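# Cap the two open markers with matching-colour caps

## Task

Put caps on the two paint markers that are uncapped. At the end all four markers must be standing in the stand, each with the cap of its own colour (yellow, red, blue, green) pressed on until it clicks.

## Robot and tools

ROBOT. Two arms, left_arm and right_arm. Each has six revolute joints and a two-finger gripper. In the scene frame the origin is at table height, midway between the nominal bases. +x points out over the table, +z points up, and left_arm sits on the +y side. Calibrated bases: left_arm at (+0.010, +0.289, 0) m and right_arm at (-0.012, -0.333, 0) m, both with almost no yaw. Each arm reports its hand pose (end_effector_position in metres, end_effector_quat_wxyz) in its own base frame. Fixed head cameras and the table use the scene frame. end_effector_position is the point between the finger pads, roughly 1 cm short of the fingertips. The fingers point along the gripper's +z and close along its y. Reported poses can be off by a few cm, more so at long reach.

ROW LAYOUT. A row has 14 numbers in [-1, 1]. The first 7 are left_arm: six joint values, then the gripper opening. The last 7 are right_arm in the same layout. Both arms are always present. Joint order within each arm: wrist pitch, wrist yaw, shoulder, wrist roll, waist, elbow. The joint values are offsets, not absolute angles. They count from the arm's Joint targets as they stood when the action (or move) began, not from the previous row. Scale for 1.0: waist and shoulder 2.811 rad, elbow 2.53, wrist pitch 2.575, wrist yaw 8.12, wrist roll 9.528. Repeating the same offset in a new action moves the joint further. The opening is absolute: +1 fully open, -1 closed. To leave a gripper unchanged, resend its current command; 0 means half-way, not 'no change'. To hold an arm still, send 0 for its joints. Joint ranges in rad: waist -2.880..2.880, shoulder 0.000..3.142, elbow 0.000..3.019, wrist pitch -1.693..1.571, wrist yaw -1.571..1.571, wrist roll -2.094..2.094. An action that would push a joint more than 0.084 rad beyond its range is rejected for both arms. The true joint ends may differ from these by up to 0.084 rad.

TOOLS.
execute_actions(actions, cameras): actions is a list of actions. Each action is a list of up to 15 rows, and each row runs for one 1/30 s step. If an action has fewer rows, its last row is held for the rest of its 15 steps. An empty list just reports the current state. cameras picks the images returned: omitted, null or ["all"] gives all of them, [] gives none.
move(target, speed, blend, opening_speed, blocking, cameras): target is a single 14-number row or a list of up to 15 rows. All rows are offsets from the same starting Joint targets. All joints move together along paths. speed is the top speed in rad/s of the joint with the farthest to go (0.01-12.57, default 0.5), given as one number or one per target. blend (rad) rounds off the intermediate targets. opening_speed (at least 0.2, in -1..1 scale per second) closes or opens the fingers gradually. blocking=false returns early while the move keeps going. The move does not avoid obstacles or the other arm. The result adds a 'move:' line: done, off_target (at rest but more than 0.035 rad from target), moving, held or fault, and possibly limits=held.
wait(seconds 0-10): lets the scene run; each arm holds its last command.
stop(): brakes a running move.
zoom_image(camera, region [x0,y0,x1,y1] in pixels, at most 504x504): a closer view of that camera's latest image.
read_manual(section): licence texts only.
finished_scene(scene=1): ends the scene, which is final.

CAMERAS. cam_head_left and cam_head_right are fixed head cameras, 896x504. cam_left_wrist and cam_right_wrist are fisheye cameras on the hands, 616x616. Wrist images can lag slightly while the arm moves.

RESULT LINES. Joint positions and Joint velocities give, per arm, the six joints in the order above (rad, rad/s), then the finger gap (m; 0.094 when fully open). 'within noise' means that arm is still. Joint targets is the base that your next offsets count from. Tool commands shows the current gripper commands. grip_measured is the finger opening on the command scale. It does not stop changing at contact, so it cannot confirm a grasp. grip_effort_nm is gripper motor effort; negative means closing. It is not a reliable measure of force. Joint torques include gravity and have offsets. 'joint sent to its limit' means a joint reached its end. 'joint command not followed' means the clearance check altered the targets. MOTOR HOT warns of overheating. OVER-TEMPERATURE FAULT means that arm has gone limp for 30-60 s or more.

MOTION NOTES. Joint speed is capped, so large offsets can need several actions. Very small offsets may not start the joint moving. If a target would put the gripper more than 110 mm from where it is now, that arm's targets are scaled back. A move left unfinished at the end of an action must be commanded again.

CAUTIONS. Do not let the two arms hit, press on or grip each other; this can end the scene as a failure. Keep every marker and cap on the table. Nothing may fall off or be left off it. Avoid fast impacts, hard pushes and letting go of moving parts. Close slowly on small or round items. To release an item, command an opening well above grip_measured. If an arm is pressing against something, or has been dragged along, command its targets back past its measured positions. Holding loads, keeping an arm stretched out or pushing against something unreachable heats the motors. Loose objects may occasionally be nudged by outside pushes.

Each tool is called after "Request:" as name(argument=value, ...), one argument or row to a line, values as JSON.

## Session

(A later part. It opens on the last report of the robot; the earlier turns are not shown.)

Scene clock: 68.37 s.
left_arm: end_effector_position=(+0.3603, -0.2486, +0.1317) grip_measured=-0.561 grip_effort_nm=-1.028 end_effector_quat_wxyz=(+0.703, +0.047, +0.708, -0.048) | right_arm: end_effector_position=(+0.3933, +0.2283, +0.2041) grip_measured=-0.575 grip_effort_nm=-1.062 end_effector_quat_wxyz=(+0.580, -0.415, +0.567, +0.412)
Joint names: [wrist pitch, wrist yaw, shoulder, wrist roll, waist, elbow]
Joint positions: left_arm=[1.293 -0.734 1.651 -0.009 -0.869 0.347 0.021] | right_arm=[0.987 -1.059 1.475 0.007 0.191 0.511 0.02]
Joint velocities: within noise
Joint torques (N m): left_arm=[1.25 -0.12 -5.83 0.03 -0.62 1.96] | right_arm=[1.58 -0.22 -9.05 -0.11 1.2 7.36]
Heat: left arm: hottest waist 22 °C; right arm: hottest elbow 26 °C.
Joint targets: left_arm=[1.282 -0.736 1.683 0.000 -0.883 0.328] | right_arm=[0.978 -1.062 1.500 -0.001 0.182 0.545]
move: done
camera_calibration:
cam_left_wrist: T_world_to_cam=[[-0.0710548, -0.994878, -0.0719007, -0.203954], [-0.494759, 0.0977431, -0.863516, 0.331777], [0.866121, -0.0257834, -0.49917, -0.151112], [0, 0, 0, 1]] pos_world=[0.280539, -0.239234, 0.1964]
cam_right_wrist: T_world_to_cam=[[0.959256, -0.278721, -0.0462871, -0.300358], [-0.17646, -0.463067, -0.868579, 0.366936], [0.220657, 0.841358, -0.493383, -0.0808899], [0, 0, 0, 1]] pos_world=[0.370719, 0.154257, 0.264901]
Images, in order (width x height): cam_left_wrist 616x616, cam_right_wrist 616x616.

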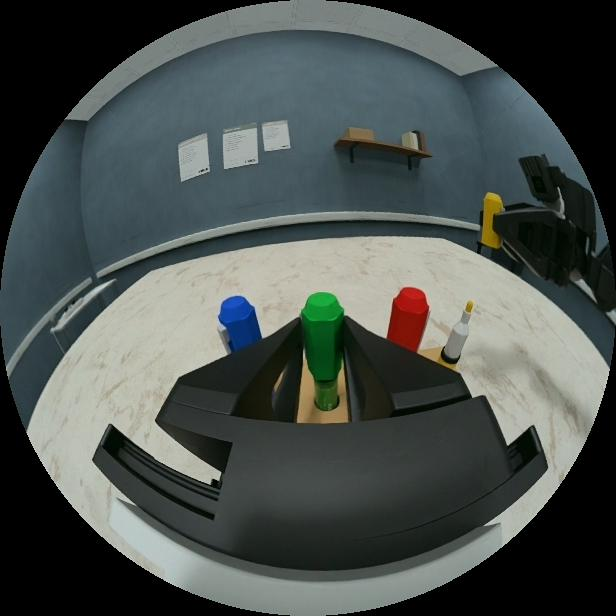

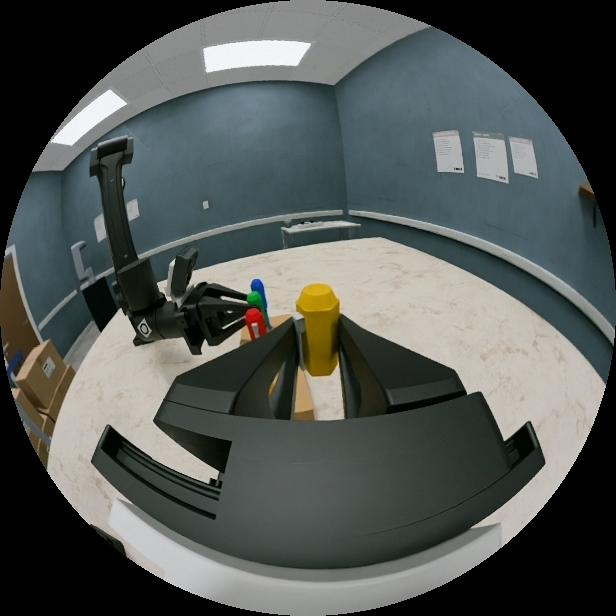

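Request:
move(
  target=[-0.0140, 0, 0.0140, 0, 0, -0.0095, -0.75, 0, 0, 0, 0, 0, 0, -0.75],
  speed=0.1,
  cameras=["cam_left_wrist", "cam_right_wrist"],
)

Request:
zoom_image(
  camera="cam_left_wrist",
  region=[295, 350, 365, 420],
)

Scene clock: 69.57 s.
left_arm: end_effector_position=(+0.3588, -0.2471, +0.1274) grip_measured=-0.561 grip_effort_nm=-1.033 end_effector_quat_wxyz=(+0.700, +0.050, +0.711, -0.045) | right_arm: end_effector_position=(+0.3933, +0.2283, +0.2041) grip_measured=-0.575 grip_effort_nm=-1.057 end_effector_quat_wxyz=(+0.580, -0.415, +0.567, +0.412)
Joint names: [wrist pitch, wrist yaw, shoulder, wrist roll, waist, elbow]
Joint positions: left_arm=[1.294 -0.734 1.658 -0.009 -0.869 0.341 0.021] | right_arm=[0.987 -1.059 1.475 0.007 0.191 0.511 0.02]
Joint velocities: within noise
Joint torques (N m): left_arm=[-0.06 -0.12 -3.6 0.03 -0.62 0.46] | right_arm=[1.59 -0.21 -9.17 -0.11 1.2 7.38]
Heat: left arm: hottest waist 22 °C; right arm: hottest elbow 26 °C.
Joint targets: left_arm=[1.246 -0.736 1.723 0.000 -0.884 0.304] | right_arm=[0.978 -1.062 1.500 -0.001 0.182 0.545]
move: off_target (left_arm); left_arm: the shoulder is farthest, 0.064 rad from its target
camera_calibration:
cam_left_wrist: T_world_to_cam=[[-0.0720372, -0.994166, -0.0802786, -0.201344], [-0.50126, 0.105671, -0.85882, 0.330817], [0.862293, -0.0216265, -0.505948, -0.148703], [0, 0, 0, 1]] pos_world=[0.279547, -0.238343, 0.192713]
cam_right_wrist: T_world_to_cam=[[0.959256, -0.278721, -0.0462871, -0.300358], [-0.17646, -0.463067, -0.868579, 0.366936], [0.220657, 0.841358, -0.493383, -0.0808899], [0, 0, 0, 1]] pos_world=[0.370719, 0.154257, 0.264901]
Images, in order (width x height): cam_left_wrist 616x616, cam_right_wrist 616x616.

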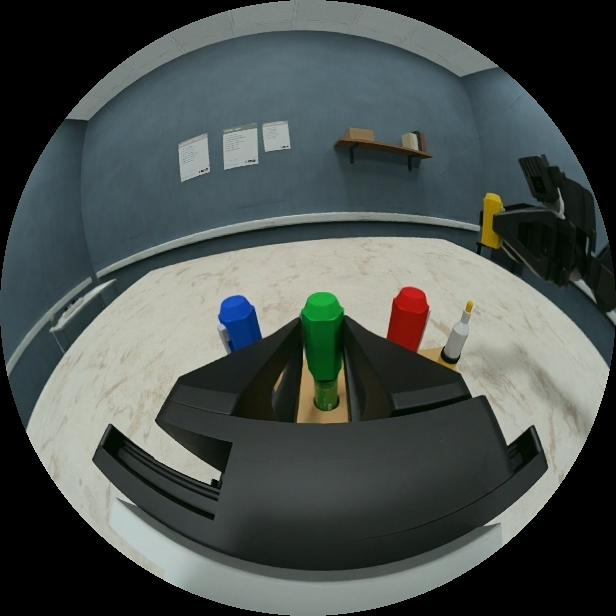

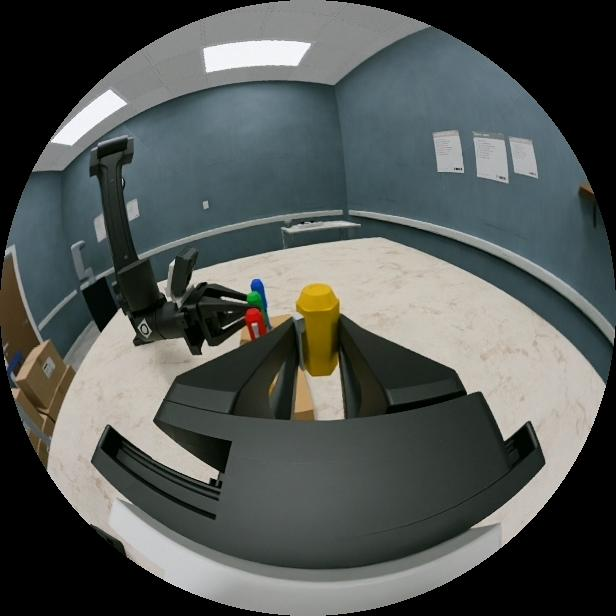

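Scaled by 7.200 from the camera's 616x616 image, which has a finer 880x880 frame.

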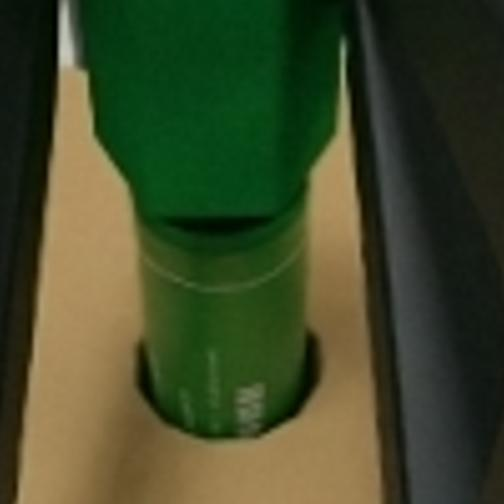

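Request:
move(
  target=[0.0248, 0, -0.0238, 0, 0, 0.0190, -0.75, 0, 0, 0, 0, 0, 0, -0.75],
  speed=0.15,
  cameras=[],
)

Scene clock: 70.33 s.
left_arm: end_effector_position=(+0.3602, -0.2486, +0.1323) grip_measured=-0.561 grip_effort_nm=-1.033 end_effector_quat_wxyz=(+0.705, +0.045, +0.706, -0.051) | right_arm: end_effector_position=(+0.3933, +0.2283, +0.2041) grip_measured=-0.575 grip_effort_nm=-1.057 end_effector_quat_wxyz=(+0.580, -0.415, +0.567, +0.412)
Joint names: [wrist pitch, wrist yaw, shoulder, wrist roll, waist, elbow]
Joint positions: left_arm=[1.308 -0.734 1.657 -0.009 -0.869 0.347 0.021] | right_arm=[0.987 -1.059 1.475 0.007 0.191 0.511 0.02]
Joint velocities: within noise
Joint torques (N m): left_arm=[1.69 -0.12 -8.12 0.03 -0.56 3.79] | right_arm=[1.58 -0.22 -9.11 -0.11 1.26 7.35]
Heat: left arm: hottest waist 22 °C; right arm: hottest elbow 26 °C.
Joint targets: left_arm=[1.310 -0.736 1.656 0.000 -0.884 0.352] | right_arm=[0.978 -1.062 1.500 -0.001 0.182 0.545]
move: done
No camera images: "cameras" was empty.

Request:
move(
  target=[
    [0, 0, 0, 0, 0, 0, -0.28, 0, 0, 0, 0, 0, 0, -0.75],
    [0.0136, -0.00924, -0.01103, 0, -0.02604, -0.02569, -0.28, 0, 0, 0, 0, 0, 0, -0.75],
  ],
  speed=[0.2, 0.2],
  opening_speed=1.0,
  cameras=["cam_left_wrist", "cam_right_wrist"],
)

Scene clock: 74.60 s.
left_arm: end_effector_position=(+0.3303, -0.2438, +0.1254) grip_measured=-0.283 grip_effort_nm=0.134 end_effector_quat_wxyz=(+0.699, +0.051, +0.712, -0.043) | right_arm: end_effector_position=(+0.3933, +0.2283, +0.2041) grip_measured=-0.575 grip_effort_nm=-1.053 end_effector_quat_wxyz=(+0.580, -0.415, +0.567, +0.412)
Joint names: [wrist pitch, wrist yaw, shoulder, wrist roll, waist, elbow]
Joint positions: left_arm=[1.325 -0.808 1.64 -0.009 -0.942 0.288 0.034] | right_arm=[0.987 -1.059 1.475 0.007 0.191 0.511 0.02]
Joint velocities: within noise
Joint torques (N m): left_arm=[2.29 -0.15 -8.47 0.03 -0.62 3] | right_arm=[1.57 -0.22 -9.05 -0.11 1.26 7.34]
Heat: left arm: hottest waist 22 °C; right arm: hottest elbow 26 °C.
Joint targets: left_arm=[1.344 -0.811 1.625 0.000 -0.957 0.287] | right_arm=[0.978 -1.062 1.500 -0.001 0.182 0.545]
move: done
camera_calibration:
cam_left_wrist: T_world_to_cam=[[-0.0706405, -0.993901, -0.0846791, -0.200112], [-0.502454, 0.108789, -0.857732, 0.315475], [0.861713, -0.0180433, -0.507075, -0.123905], [0, 0, 0, 1]] pos_world=[0.251146, -0.235448, 0.190818]
cam_right_wrist: T_world_to_cam=[[0.959256, -0.278721, -0.0462871, -0.300358], [-0.17646, -0.463067, -0.868579, 0.366936], [0.220657, 0.841358, -0.493383, -0.0808899], [0, 0, 0, 1]] pos_world=[0.370719, 0.154257, 0.264901]
Images, in order (width x height): cam_left_wrist 616x616, cam_right_wrist 616x616.

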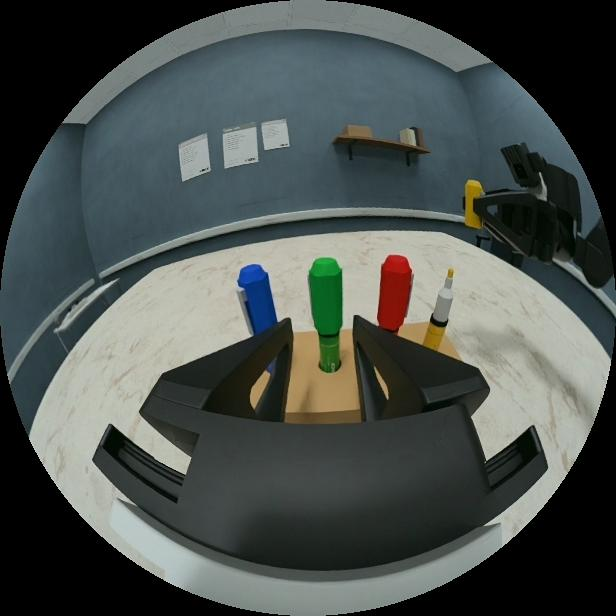

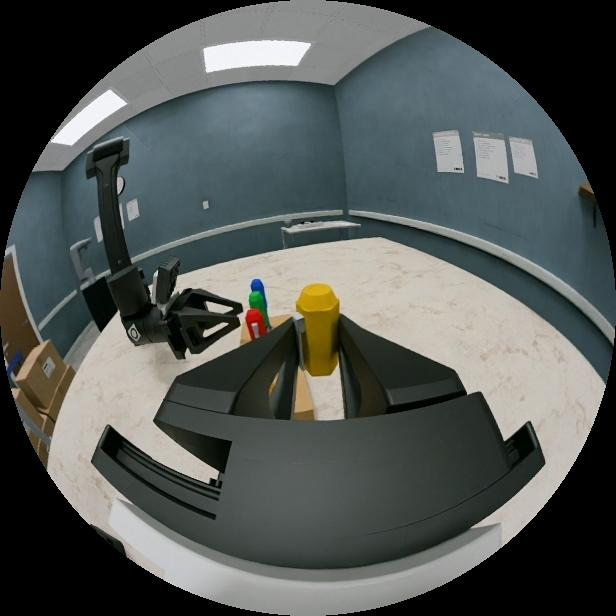

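Request:
zoom_image(
  camera="cam_left_wrist",
  region=[220, 240, 480, 400],
)

Scaled by 1.938 from the camera's 616x616 image, which has a finer 880x880 frame.

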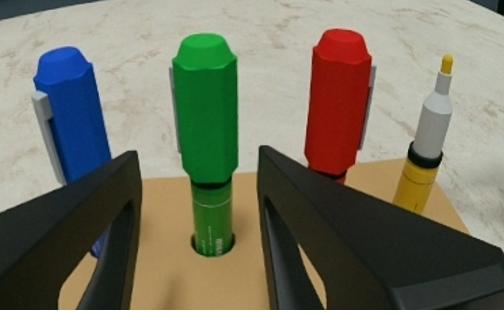

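Request:
move(
  target=[
    [-0.01359, -0.01059, -0.03344, 0, -0.03056, -0.02067, -0.28, 0, 0, 0, 0, 0, 0, -0.75],
    [-0.07534, -0.03374, -0.05229, 0, -0.12056, 0.03123, -0.28, -0.0101, 0.01379, -0.02597, 0, 0.06332, -0.0253, -0.75],
  ],
  speed=[0.3, 0.4],
  blend=0.03,
  cameras=["cam_left_wrist", "cam_right_wrist"],
)

Scene clock: 76.40 s.
left_arm: end_effector_position=(+0.2500, -0.3107, +0.1640) grip_measured=-0.283 grip_effort_nm=0.134 end_effector_quat_wxyz=(+0.703, +0.067, +0.704, -0.074) | right_arm: end_effector_position=(+0.3605, +0.2814, +0.2061) grip_measured=-0.575 grip_effort_nm=-1.067 end_effector_quat_wxyz=(+0.564, -0.429, +0.559, +0.430)
Joint names: [wrist pitch, wrist yaw, shoulder, wrist roll, waist, elbow]
Joint positions: left_arm=[1.156 -1.082 1.492 -0.009 -1.282 0.337 0.034] | right_arm=[0.961 -0.954 1.439 0.007 0.352 0.49 0.02]
Joint velocities: within noise
Joint torques (N m): left_arm=[1.32 -0.13 -7.94 0.02 -0.5 6.71] | right_arm=[1.63 0.09 -12.16 -0.11 2.73 4.59]
Heat: left arm: hottest waist 22 °C; right arm: hottest elbow 26 °C.
Joint targets: left_arm=[1.151 -1.085 1.478 0.000 -1.296 0.366] | right_arm=[0.952 -0.950 1.426 -0.001 0.360 0.481]
move: done
camera_calibration:
cam_left_wrist: T_world_to_cam=[[-0.134881, -0.988862, -0.0629255, -0.254866], [-0.481466, 0.120912, -0.868084, 0.315788], [0.866024, -0.0867915, -0.492412, -0.0611407], [0, 0, 0, 1]] pos_world=[0.170614, -0.295516, 0.227987]
cam_right_wrist: T_world_to_cam=[[0.972726, -0.224566, -0.0580824, -0.271792], [-0.161079, -0.473802, -0.865775, 0.384363], [0.166904, 0.851518, -0.497052, -0.100006], [0, 0, 0, 1]] pos_world=[0.342983, 0.206234, 0.267277]
Images, in order (width x height): cam_left_wrist 616x616, cam_right_wrist 616x616.

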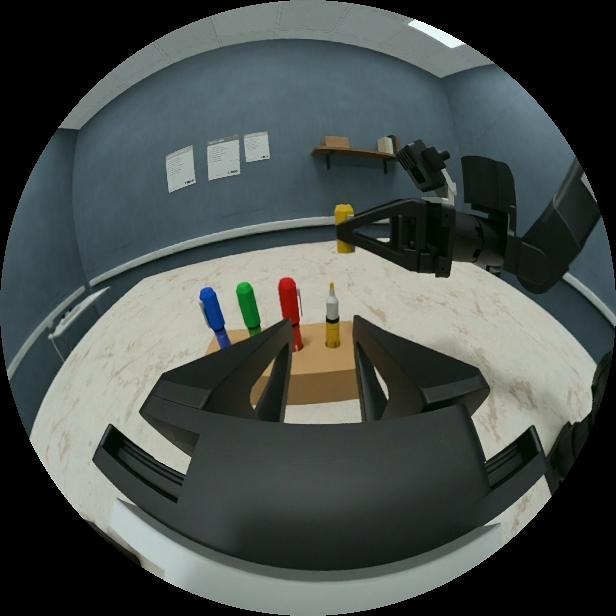

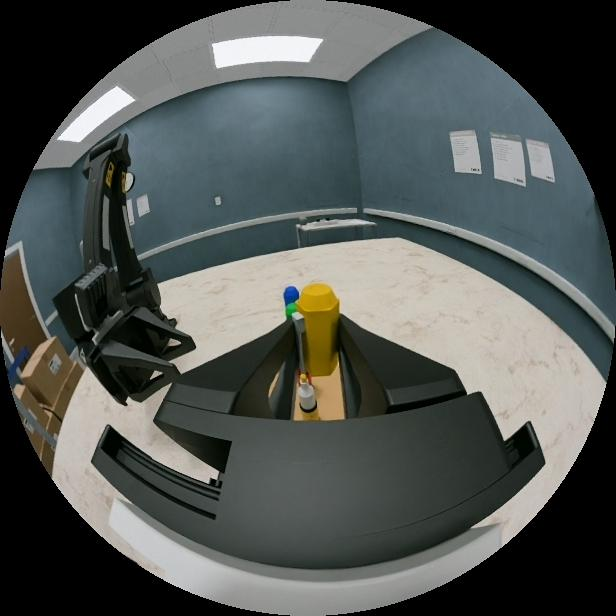

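Request:
zoom_image(
  camera="cam_left_wrist",
  region=[300, 190, 400, 360],
)

Request:
zoom_image(
  camera="cam_right_wrist",
  region=[260, 270, 380, 430],
)

Scaled by 2.965 from the camera's 616x616 image, which has a finer 880x880 frame.

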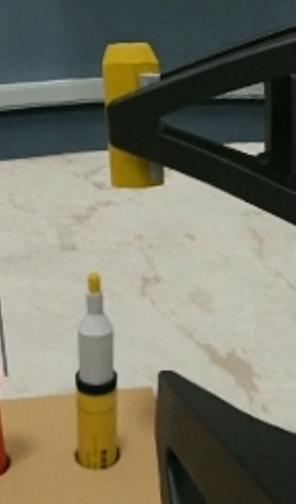

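Scaled by 3.150 from the camera's 616x616 image, which has a finer 880x880 frame.

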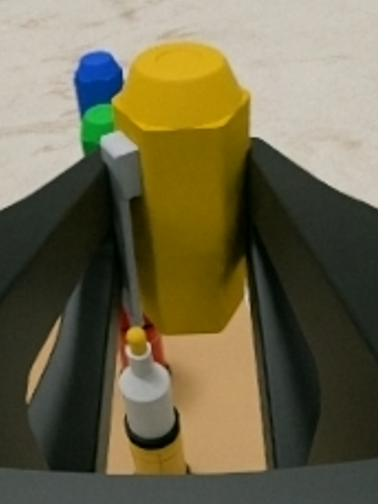

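Request:
zoom_image(
  camera="cam_right_wrist",
  region=[285, 340, 345, 420],
)

Request:
zoom_image(
  camera="cam_left_wrist",
  region=[325, 195, 365, 265],
)

Request:
zoom_image(
  camera="cam_left_wrist",
  region=[310, 275, 360, 355],
)

Scaled by 6.300 from the camera's 616x616 image, which has a finer 880x880 frame.

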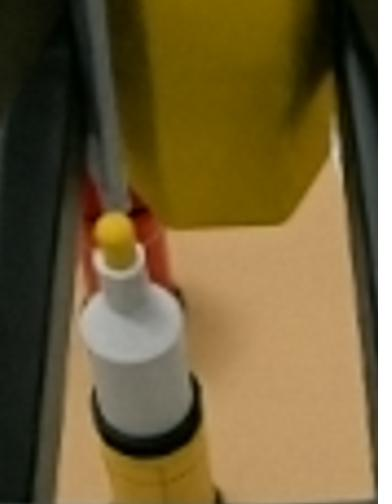

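Scaled by 7.200 from the camera's 616x616 image, which has a finer 880x880 frame.

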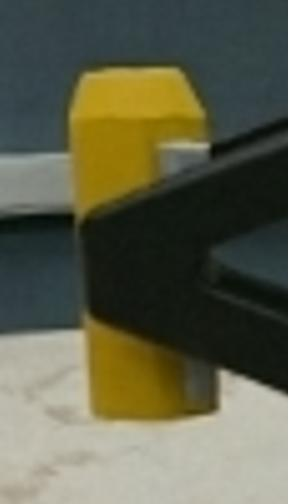

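Scaled by 6.300 from the camera's 616x616 image, which has a finer 880x880 frame.

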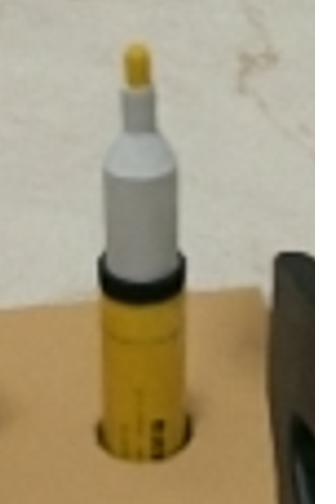

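Request:
move(
  target=[0, 0, 0, 0, 0, 0, -0.28, 0.0377, 0.00751, 0.0299, 0, 0.0224, -0.0073, -0.75],
  speed=0.2,
  cameras=["cam_left_wrist", "cam_right_wrist"],
)

Request:
zoom_image(
  camera="cam_left_wrist",
  region=[300, 210, 370, 350],
)

Request:
zoom_image(
  camera="cam_right_wrist",
  region=[270, 340, 370, 430],
)

Scene clock: 80.00 s.
left_arm: end_effector_position=(+0.2500, -0.3107, +0.1640) grip_measured=-0.283 grip_effort_nm=0.139 end_effector_quat_wxyz=(+0.703, +0.067, +0.704, -0.074) | right_arm: end_effector_position=(+0.3496, +0.2996, +0.1905) grip_measured=-0.575 grip_effort_nm=-1.062 end_effector_quat_wxyz=(+0.565, -0.429, +0.558, +0.431)
Joint names: [wrist pitch, wrist yaw, shoulder, wrist roll, waist, elbow]
Joint positions: left_arm=[1.156 -1.082 1.492 -0.009 -1.282 0.337 0.034] | right_arm=[1.035 -0.893 1.489 0.007 0.414 0.469 0.02]
Joint velocities: within noise
Joint torques (N m): left_arm=[1.32 -0.13 -7.88 0.02 -0.5 6.69] | right_arm=[2.52 0.09 -9.29 -0.11 2.84 4.3]
Heat: left arm: hottest waist 22 °C; right arm: hottest elbow 26 °C.
Joint targets: left_arm=[1.151 -1.085 1.478 0.000 -1.296 0.366] | right_arm=[1.049 -0.889 1.511 0.000 0.423 0.463]
move: done
camera_calibration:
cam_left_wrist: T_world_to_cam=[[-0.134874, -0.98884, -0.0632762, -0.25488], [-0.481564, 0.121226, -0.867986, 0.315888], [0.86597, -0.0865976, -0.49254, -0.0610536], [0, 0, 0, 1]] pos_world=[0.170614, -0.295617, 0.227987]
cam_right_wrist: T_world_to_cam=[[0.973117, -0.223383, -0.05607, -0.258843], [-0.158391, -0.472357, -0.867059, 0.376605], [0.167202, 0.85263, -0.49504, -0.122289], [0, 0, 0, 1]] pos_world=[0.331982, 0.224338, 0.251488]
Images, in order (width x height): cam_left_wrist 616x616, cam_right_wrist 616x616.

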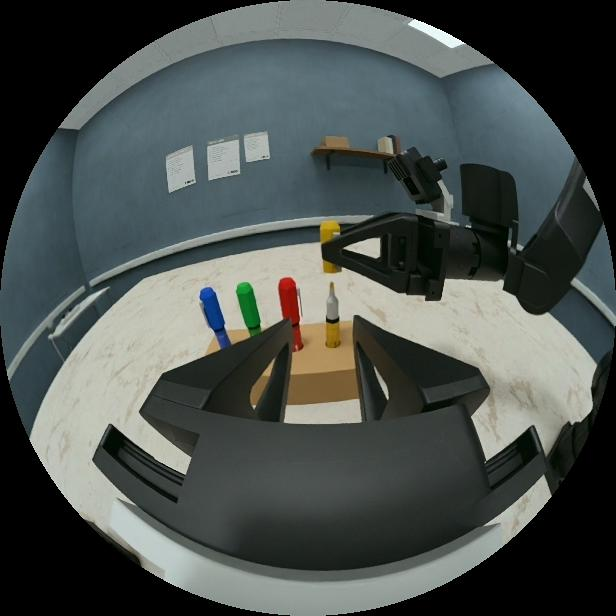

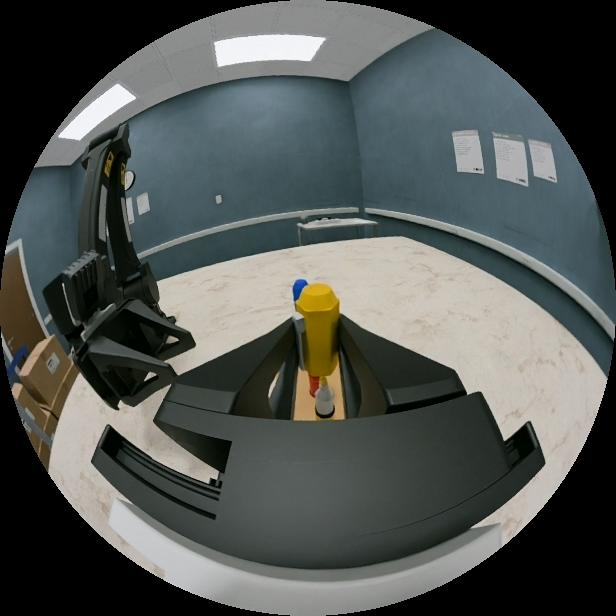

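Scaled by 3.600 from the camera's 616x616 image, which has a finer 880x880 frame.

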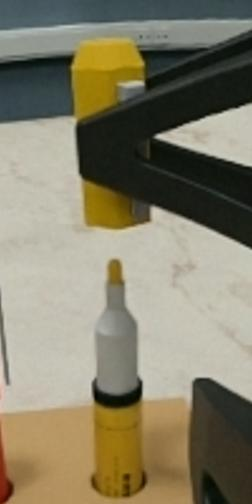

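Scaled by 5.040 from the camera's 616x616 image, which has a finer 880x880 frame.

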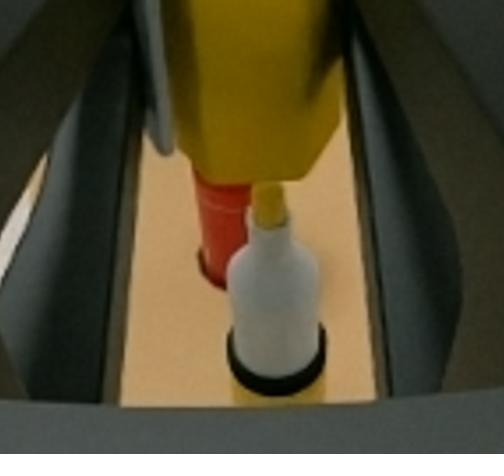

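Request:
zoom_image(
  camera="cam_left_wrist",
  region=[312, 215, 352, 295],
)

Request:
zoom_image(
  camera="cam_right_wrist",
  region=[295, 350, 345, 420],
)

Scaled by 6.300 from the camera's 616x616 image, which has a finer 880x880 frame.

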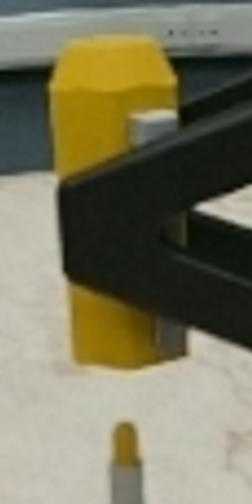

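Scaled by 7.200 from the camera's 616x616 image, which has a finer 880x880 frame.

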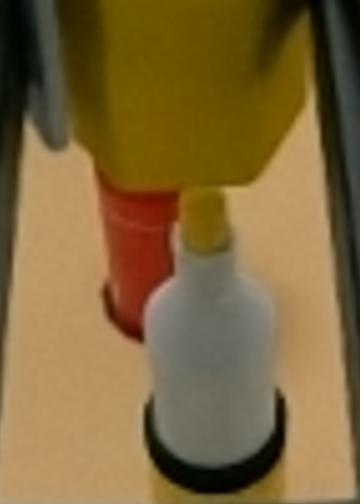

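Request:
move(
  target=[0, 0, 0, 0, 0, 0, -0.28, 0.0473, 0.00025, 0.0325, 0, 0.0011, -0.0045, -0.75],
  speed=0.2,
  cameras=["cam_left_wrist", "cam_right_wrist"],
)

Request:
zoom_image(
  camera="cam_left_wrist",
  region=[312, 235, 352, 315],
)

Request:
zoom_image(
  camera="cam_right_wrist",
  region=[295, 350, 345, 420],
)

Scene clock: 82.20 s.
left_arm: end_effector_position=(+0.2500, -0.3107, +0.1640) grip_measured=-0.283 grip_effort_nm=0.144 end_effector_quat_wxyz=(+0.703, +0.067, +0.704, -0.074) | right_arm: end_effector_position=(+0.3497, +0.3004, +0.1717) grip_measured=-0.575 grip_effort_nm=-1.057 end_effector_quat_wxyz=(+0.573, -0.431, +0.550, +0.429)
Joint names: [wrist pitch, wrist yaw, shoulder, wrist roll, waist, elbow]
Joint positions: left_arm=[1.156 -1.082 1.492 -0.009 -1.282 0.337 0.034] | right_arm=[1.156 -0.89 1.578 0.007 0.417 0.459 0.02]
Joint velocities: within noise
Joint torques (N m): left_arm=[1.32 -0.13 -7.88 0.02 -0.5 6.71] | right_arm=[2.56 0.09 -9.52 -0.11 2.96 3.6]
Heat: left arm: hottest waist 22 °C; right arm: hottest elbow 26 °C.
Joint targets: left_arm=[1.151 -1.085 1.478 0.000 -1.296 0.366] | right_arm=[1.171 -0.887 1.602 0.000 0.427 0.452]
move: done
camera_calibration:
cam_left_wrist: T_world_to_cam=[[-0.134874, -0.98884, -0.0632762, -0.25488], [-0.481564, 0.121226, -0.867986, 0.315888], [0.86597, -0.0865976, -0.49254, -0.0610536], [0, 0, 0, 1]] pos_world=[0.170614, -0.295617, 0.227987]
cam_right_wrist: T_world_to_cam=[[0.97409, -0.222936, -0.0380588, -0.263342], [-0.140453, -0.464414, -0.87441, 0.353264], [0.177263, 0.857099, -0.483693, -0.139188], [0, 0, 0, 1]] pos_world=[0.330809, 0.22465, 0.23155]
Images, in order (width x height): cam_left_wrist 616x616, cam_right_wrist 616x616.

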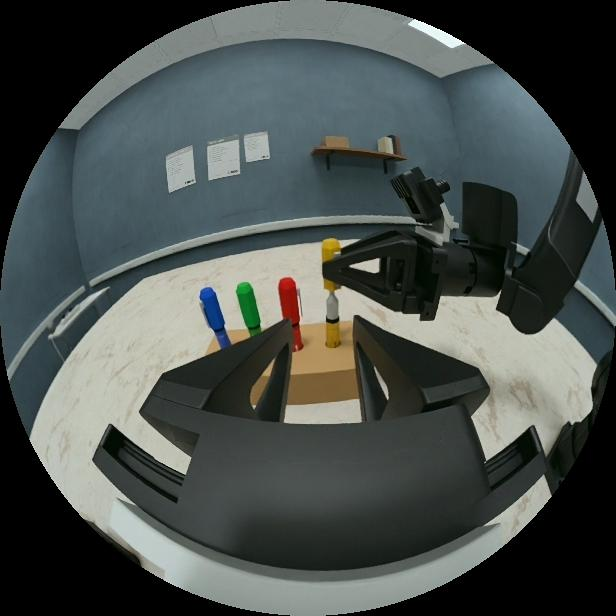

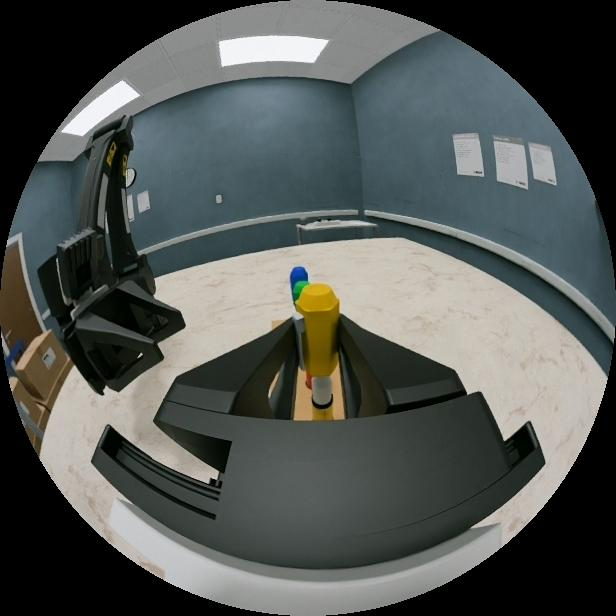

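Scaled by 6.300 from the camera's 616x616 image, which has a finer 880x880 frame.

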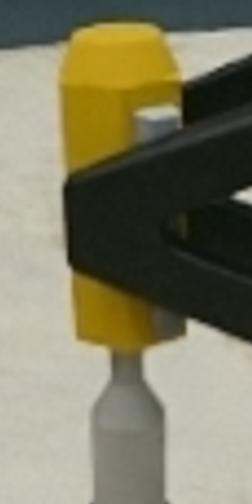

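Scaled by 7.200 from the camera's 616x616 image, which has a finer 880x880 frame.

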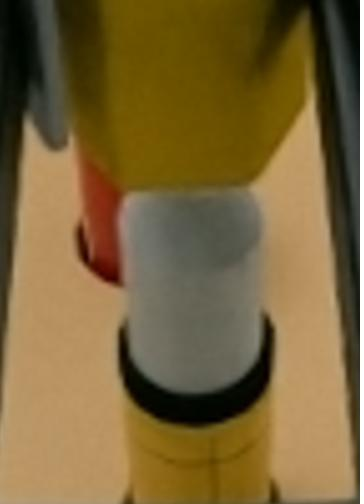

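Request:
zoom_image(
  camera="cam_left_wrist",
  region=[315, 235, 345, 265],
)

Request:
zoom_image(
  camera="cam_left_wrist",
  region=[315, 275, 345, 305],
)

Scaled by 16.800 from the camera's 616x616 image, which has a finer 880x880 frame.

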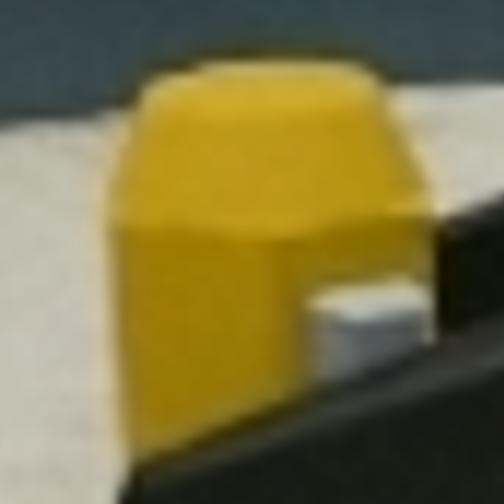

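Scaled by 16.800 from the camera's 616x616 image, which has a finer 880x880 frame.

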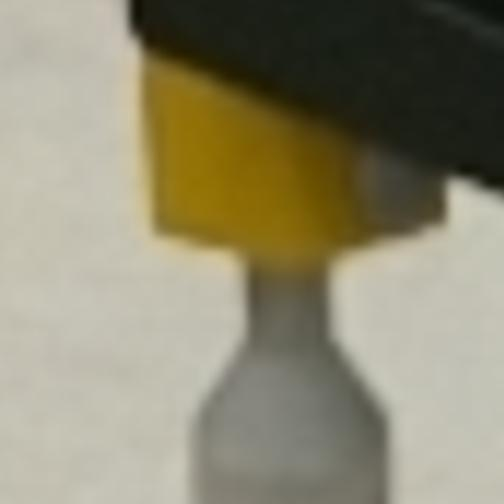

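Request:
move(
  target=[0, 0, 0, 0, 0, 0, -0.28, 0.02272, 0.00018, 0.0179, 0, 0.0007, -0.00126, -0.75],
  speed=0.15,
  cameras=["cam_left_wrist", "cam_right_wrist"],
)

Request:
zoom_image(
  camera="cam_left_wrist",
  region=[312, 245, 352, 325],
)

Request:
zoom_image(
  camera="cam_right_wrist",
  region=[295, 350, 345, 420],
)

Scene clock: 84.17 s.
left_arm: end_effector_position=(+0.2500, -0.3107, +0.1640) grip_measured=-0.283 grip_effort_nm=0.134 end_effector_quat_wxyz=(+0.703, +0.067, +0.704, -0.074) | right_arm: end_effector_position=(+0.3495, +0.3011, +0.1606) grip_measured=-0.575 grip_effort_nm=-1.057 end_effector_quat_wxyz=(+0.575, -0.432, +0.548, +0.428)
Joint names: [wrist pitch, wrist yaw, shoulder, wrist roll, waist, elbow]
Joint positions: left_arm=[1.156 -1.082 1.492 -0.009 -1.282 0.337 0.034] | right_arm=[1.215 -0.889 1.627 0.007 0.419 0.455 0.02]
Joint velocities: within noise
Joint torques (N m): left_arm=[1.32 -0.13 -7.94 0.03 -0.56 6.71] | right_arm=[2.55 0.1 -9.82 -0.11 2.96 3.3]
Heat: left arm: hottest waist 22 °C; right arm: hottest elbow 26 °C.
Joint targets: left_arm=[1.151 -1.085 1.478 0.000 -1.296 0.366] | right_arm=[1.230 -0.886 1.652 0.000 0.429 0.448]
move: done
camera_calibration:
cam_left_wrist: T_world_to_cam=[[-0.134874, -0.98884, -0.0632762, -0.25488], [-0.481564, 0.121226, -0.867986, 0.315888], [0.86597, -0.0865976, -0.49254, -0.0610536], [0, 0, 0, 1]] pos_world=[0.170614, -0.295617, 0.227987]
cam_right_wrist: T_world_to_cam=[[0.974378, -0.222441, -0.0332744, -0.264441], [-0.135457, -0.462265, -0.876335, 0.341764], [0.179551, 0.858389, -0.480552, -0.146775], [0, 0, 0, 1]] pos_world=[0.330314, 0.225153, 0.220168]
Images, in order (width x height): cam_left_wrist 616x616, cam_right_wrist 616x616.

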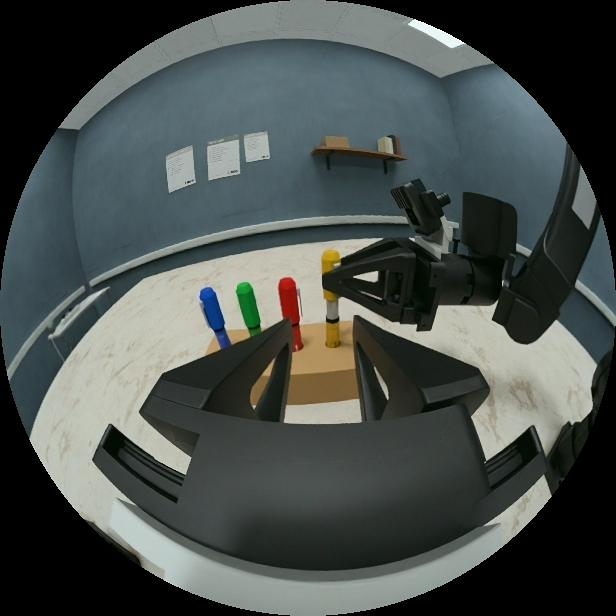

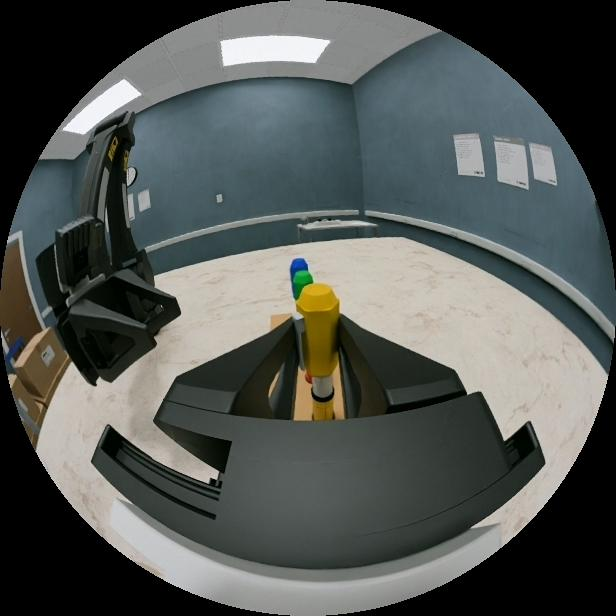

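Scaled by 6.300 from the camera's 616x616 image, which has a finer 880x880 frame.

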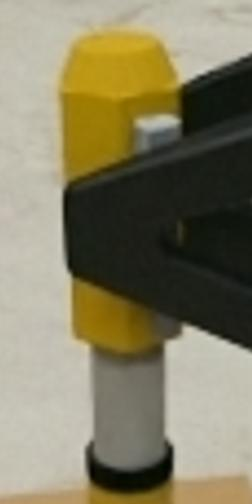

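Scaled by 7.200 from the camera's 616x616 image, which has a finer 880x880 frame.

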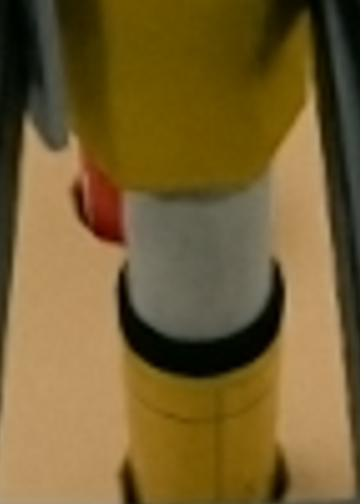

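Request:
move(
  target=[0, 0, 0, 0, 0, 0, -0.28, 0.02101, 0.0004, 0.0184, 0, 0, -0.00095, -0.75],
  speed=0.15,
  cameras=["cam_left_wrist", "cam_right_wrist"],
)

Request:
zoom_image(
  camera="cam_left_wrist",
  region=[312, 255, 352, 335],
)

Request:
zoom_image(
  camera="cam_right_wrist",
  region=[295, 350, 345, 420],
)

Scene clock: 85.73 s.
left_arm: end_effector_position=(+0.2500, -0.3107, +0.1640) grip_measured=-0.283 grip_effort_nm=0.144 end_effector_quat_wxyz=(+0.703, +0.067, +0.704, -0.074) | right_arm: end_effector_position=(+0.3507, +0.3013, +0.1488) grip_measured=-0.575 grip_effort_nm=-1.062 end_effector_quat_wxyz=(+0.576, -0.431, +0.547, +0.427)
Joint names: [wrist pitch, wrist yaw, shoulder, wrist roll, waist, elbow]
Joint positions: left_arm=[1.156 -1.082 1.492 -0.009 -1.282 0.337 0.034] | right_arm=[1.269 -0.886 1.679 0.007 0.419 0.455 0.02]
Joint velocities: within noise
Joint torques (N m): left_arm=[1.31 -0.13 -7.94 0.03 -0.5 6.71] | right_arm=[2.45 0.1 -10.17 -0.11 2.9 2.78]
Heat: left arm: hottest waist 22 °C; right arm: hottest elbow 26 °C.
Joint targets: left_arm=[1.151 -1.085 1.478 0.000 -1.296 0.366] | right_arm=[1.284 -0.882 1.704 0.000 0.428 0.446]
move: done
camera_calibration:
cam_left_wrist: T_world_to_cam=[[-0.134874, -0.98884, -0.0632762, -0.25488], [-0.481564, 0.121226, -0.867986, 0.315888], [0.86597, -0.0865976, -0.49254, -0.0610536], [0, 0, 0, 1]] pos_world=[0.170614, -0.295617, 0.227987]
cam_right_wrist: T_world_to_cam=[[0.973767, -0.225399, -0.031186, -0.265273], [-0.134751, -0.460779, -0.877226, 0.331129], [0.183356, 0.858416, -0.479064, -0.154314], [0, 0, 0, 1]] pos_world=[0.331229, 0.225251, 0.208276]
Images, in order (width x height): cam_left_wrist 616x616, cam_right_wrist 616x616.

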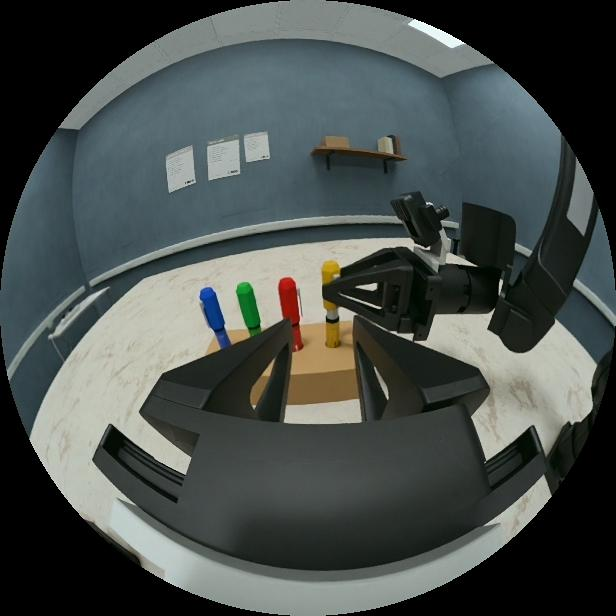

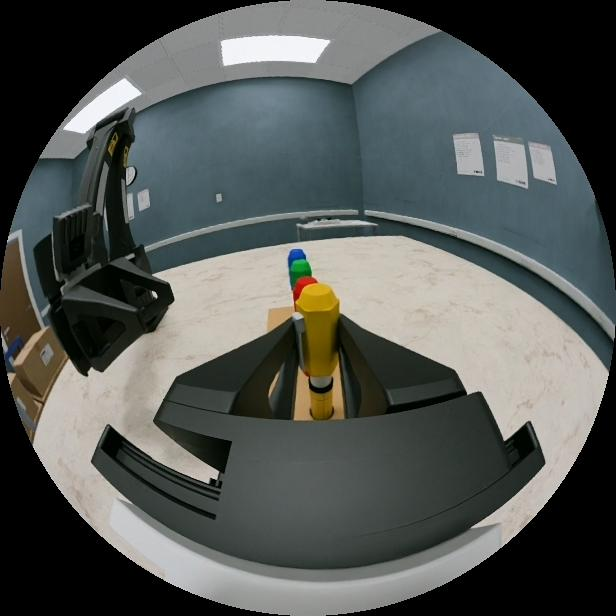

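Scaled by 6.300 from the camera's 616x616 image, which has a finer 880x880 frame.

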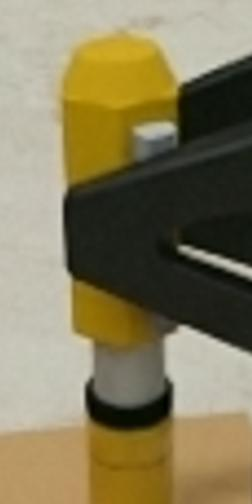

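Scaled by 7.200 from the camera's 616x616 image, which has a finer 880x880 frame.

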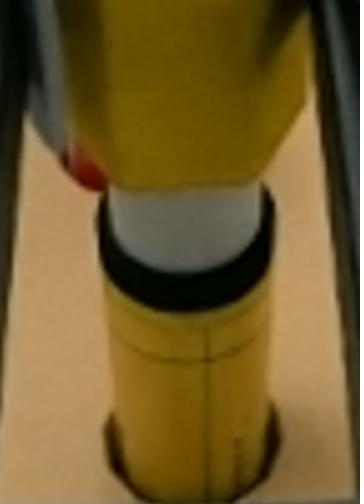

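Request:
move(
  target=[0, 0, 0, 0, 0, 0, -0.28, 0.0148, 0, 0.0133, 0, 0, -0.0020, -0.75],
  speed=0.1,
  cameras=["cam_left_wrist", "cam_right_wrist"],
)

Request:
zoom_image(
  camera="cam_left_wrist",
  region=[312, 255, 352, 335],
)

Request:
zoom_image(
  camera="cam_right_wrist",
  region=[295, 350, 345, 420],
)

Scene clock: 87.13 s.
left_arm: end_effector_position=(+0.2500, -0.3107, +0.1640) grip_measured=-0.283 grip_effort_nm=0.144 end_effector_quat_wxyz=(+0.703, +0.067, +0.704, -0.074) | right_arm: end_effector_position=(+0.3492, +0.3005, +0.1423) grip_measured=-0.575 grip_effort_nm=-1.057 end_effector_quat_wxyz=(+0.579, -0.431, +0.545, +0.426)
Joint names: [wrist pitch, wrist yaw, shoulder, wrist roll, waist, elbow]
Joint positions: left_arm=[1.156 -1.082 1.492 -0.009 -1.282 0.337 0.034] | right_arm=[1.313 -0.885 1.709 0.007 0.419 0.45 0.02]
Joint velocities: within noise
Joint torques (N m): left_arm=[1.32 -0.13 -7.94 0.03 -0.5 6.71] | right_arm=[2.26 0.09 -9.82 -0.11 2.9 2.54]
Heat: left arm: hottest waist 22 °C; right arm: hottest elbow 26 °C.
Joint targets: left_arm=[1.151 -1.085 1.478 0.000 -1.296 0.366] | right_arm=[1.322 -0.882 1.741 0.000 0.428 0.441]
move: done
camera_calibration:
cam_left_wrist: T_world_to_cam=[[-0.134874, -0.98884, -0.0632762, -0.25488], [-0.481564, 0.121226, -0.867986, 0.315888], [0.86597, -0.0865976, -0.49254, -0.0610536], [0, 0, 0, 1]] pos_world=[0.170614, -0.295617, 0.227987]
cam_right_wrist: T_world_to_cam=[[0.973868, -0.225724, -0.025098, -0.264841], [-0.128826, -0.45801, -0.879563, 0.322299], [0.187044, 0.859812, -0.47512, -0.158778], [0, 0, 0, 1]] pos_world=[0.329139, 0.224354, 0.201397]
Images, in order (width x height): cam_left_wrist 616x616, cam_right_wrist 616x616.

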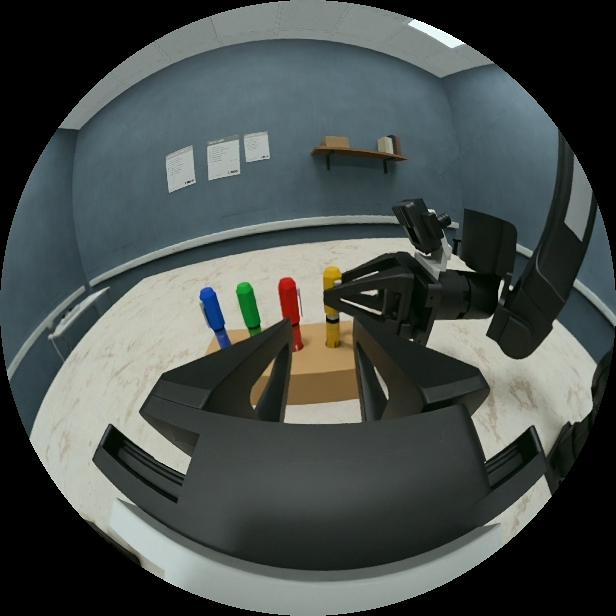

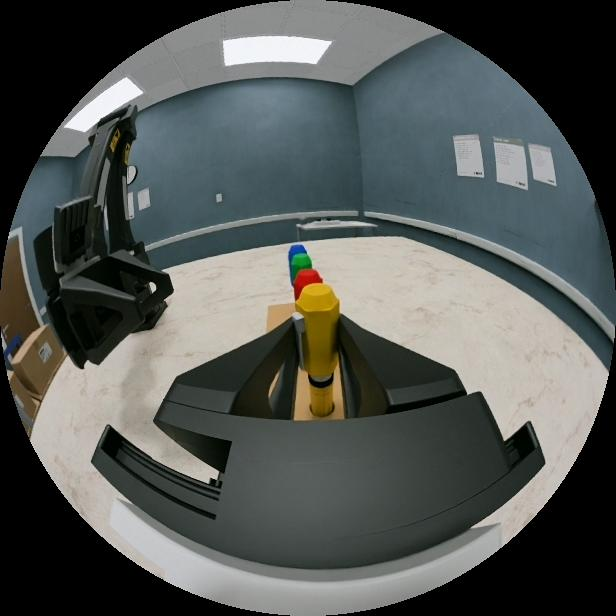

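Scaled by 6.300 from the camera's 616x616 image, which has a finer 880x880 frame.

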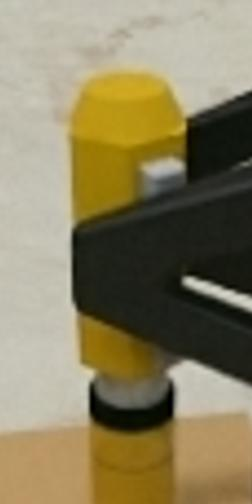

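Scaled by 7.200 from the camera's 616x616 image, which has a finer 880x880 frame.

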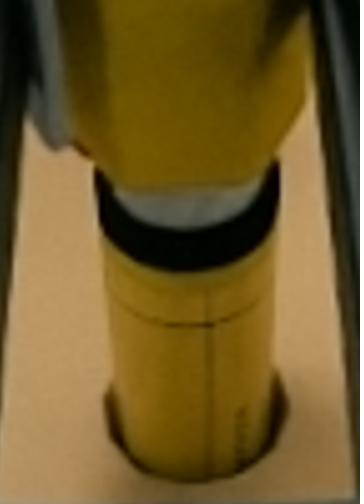

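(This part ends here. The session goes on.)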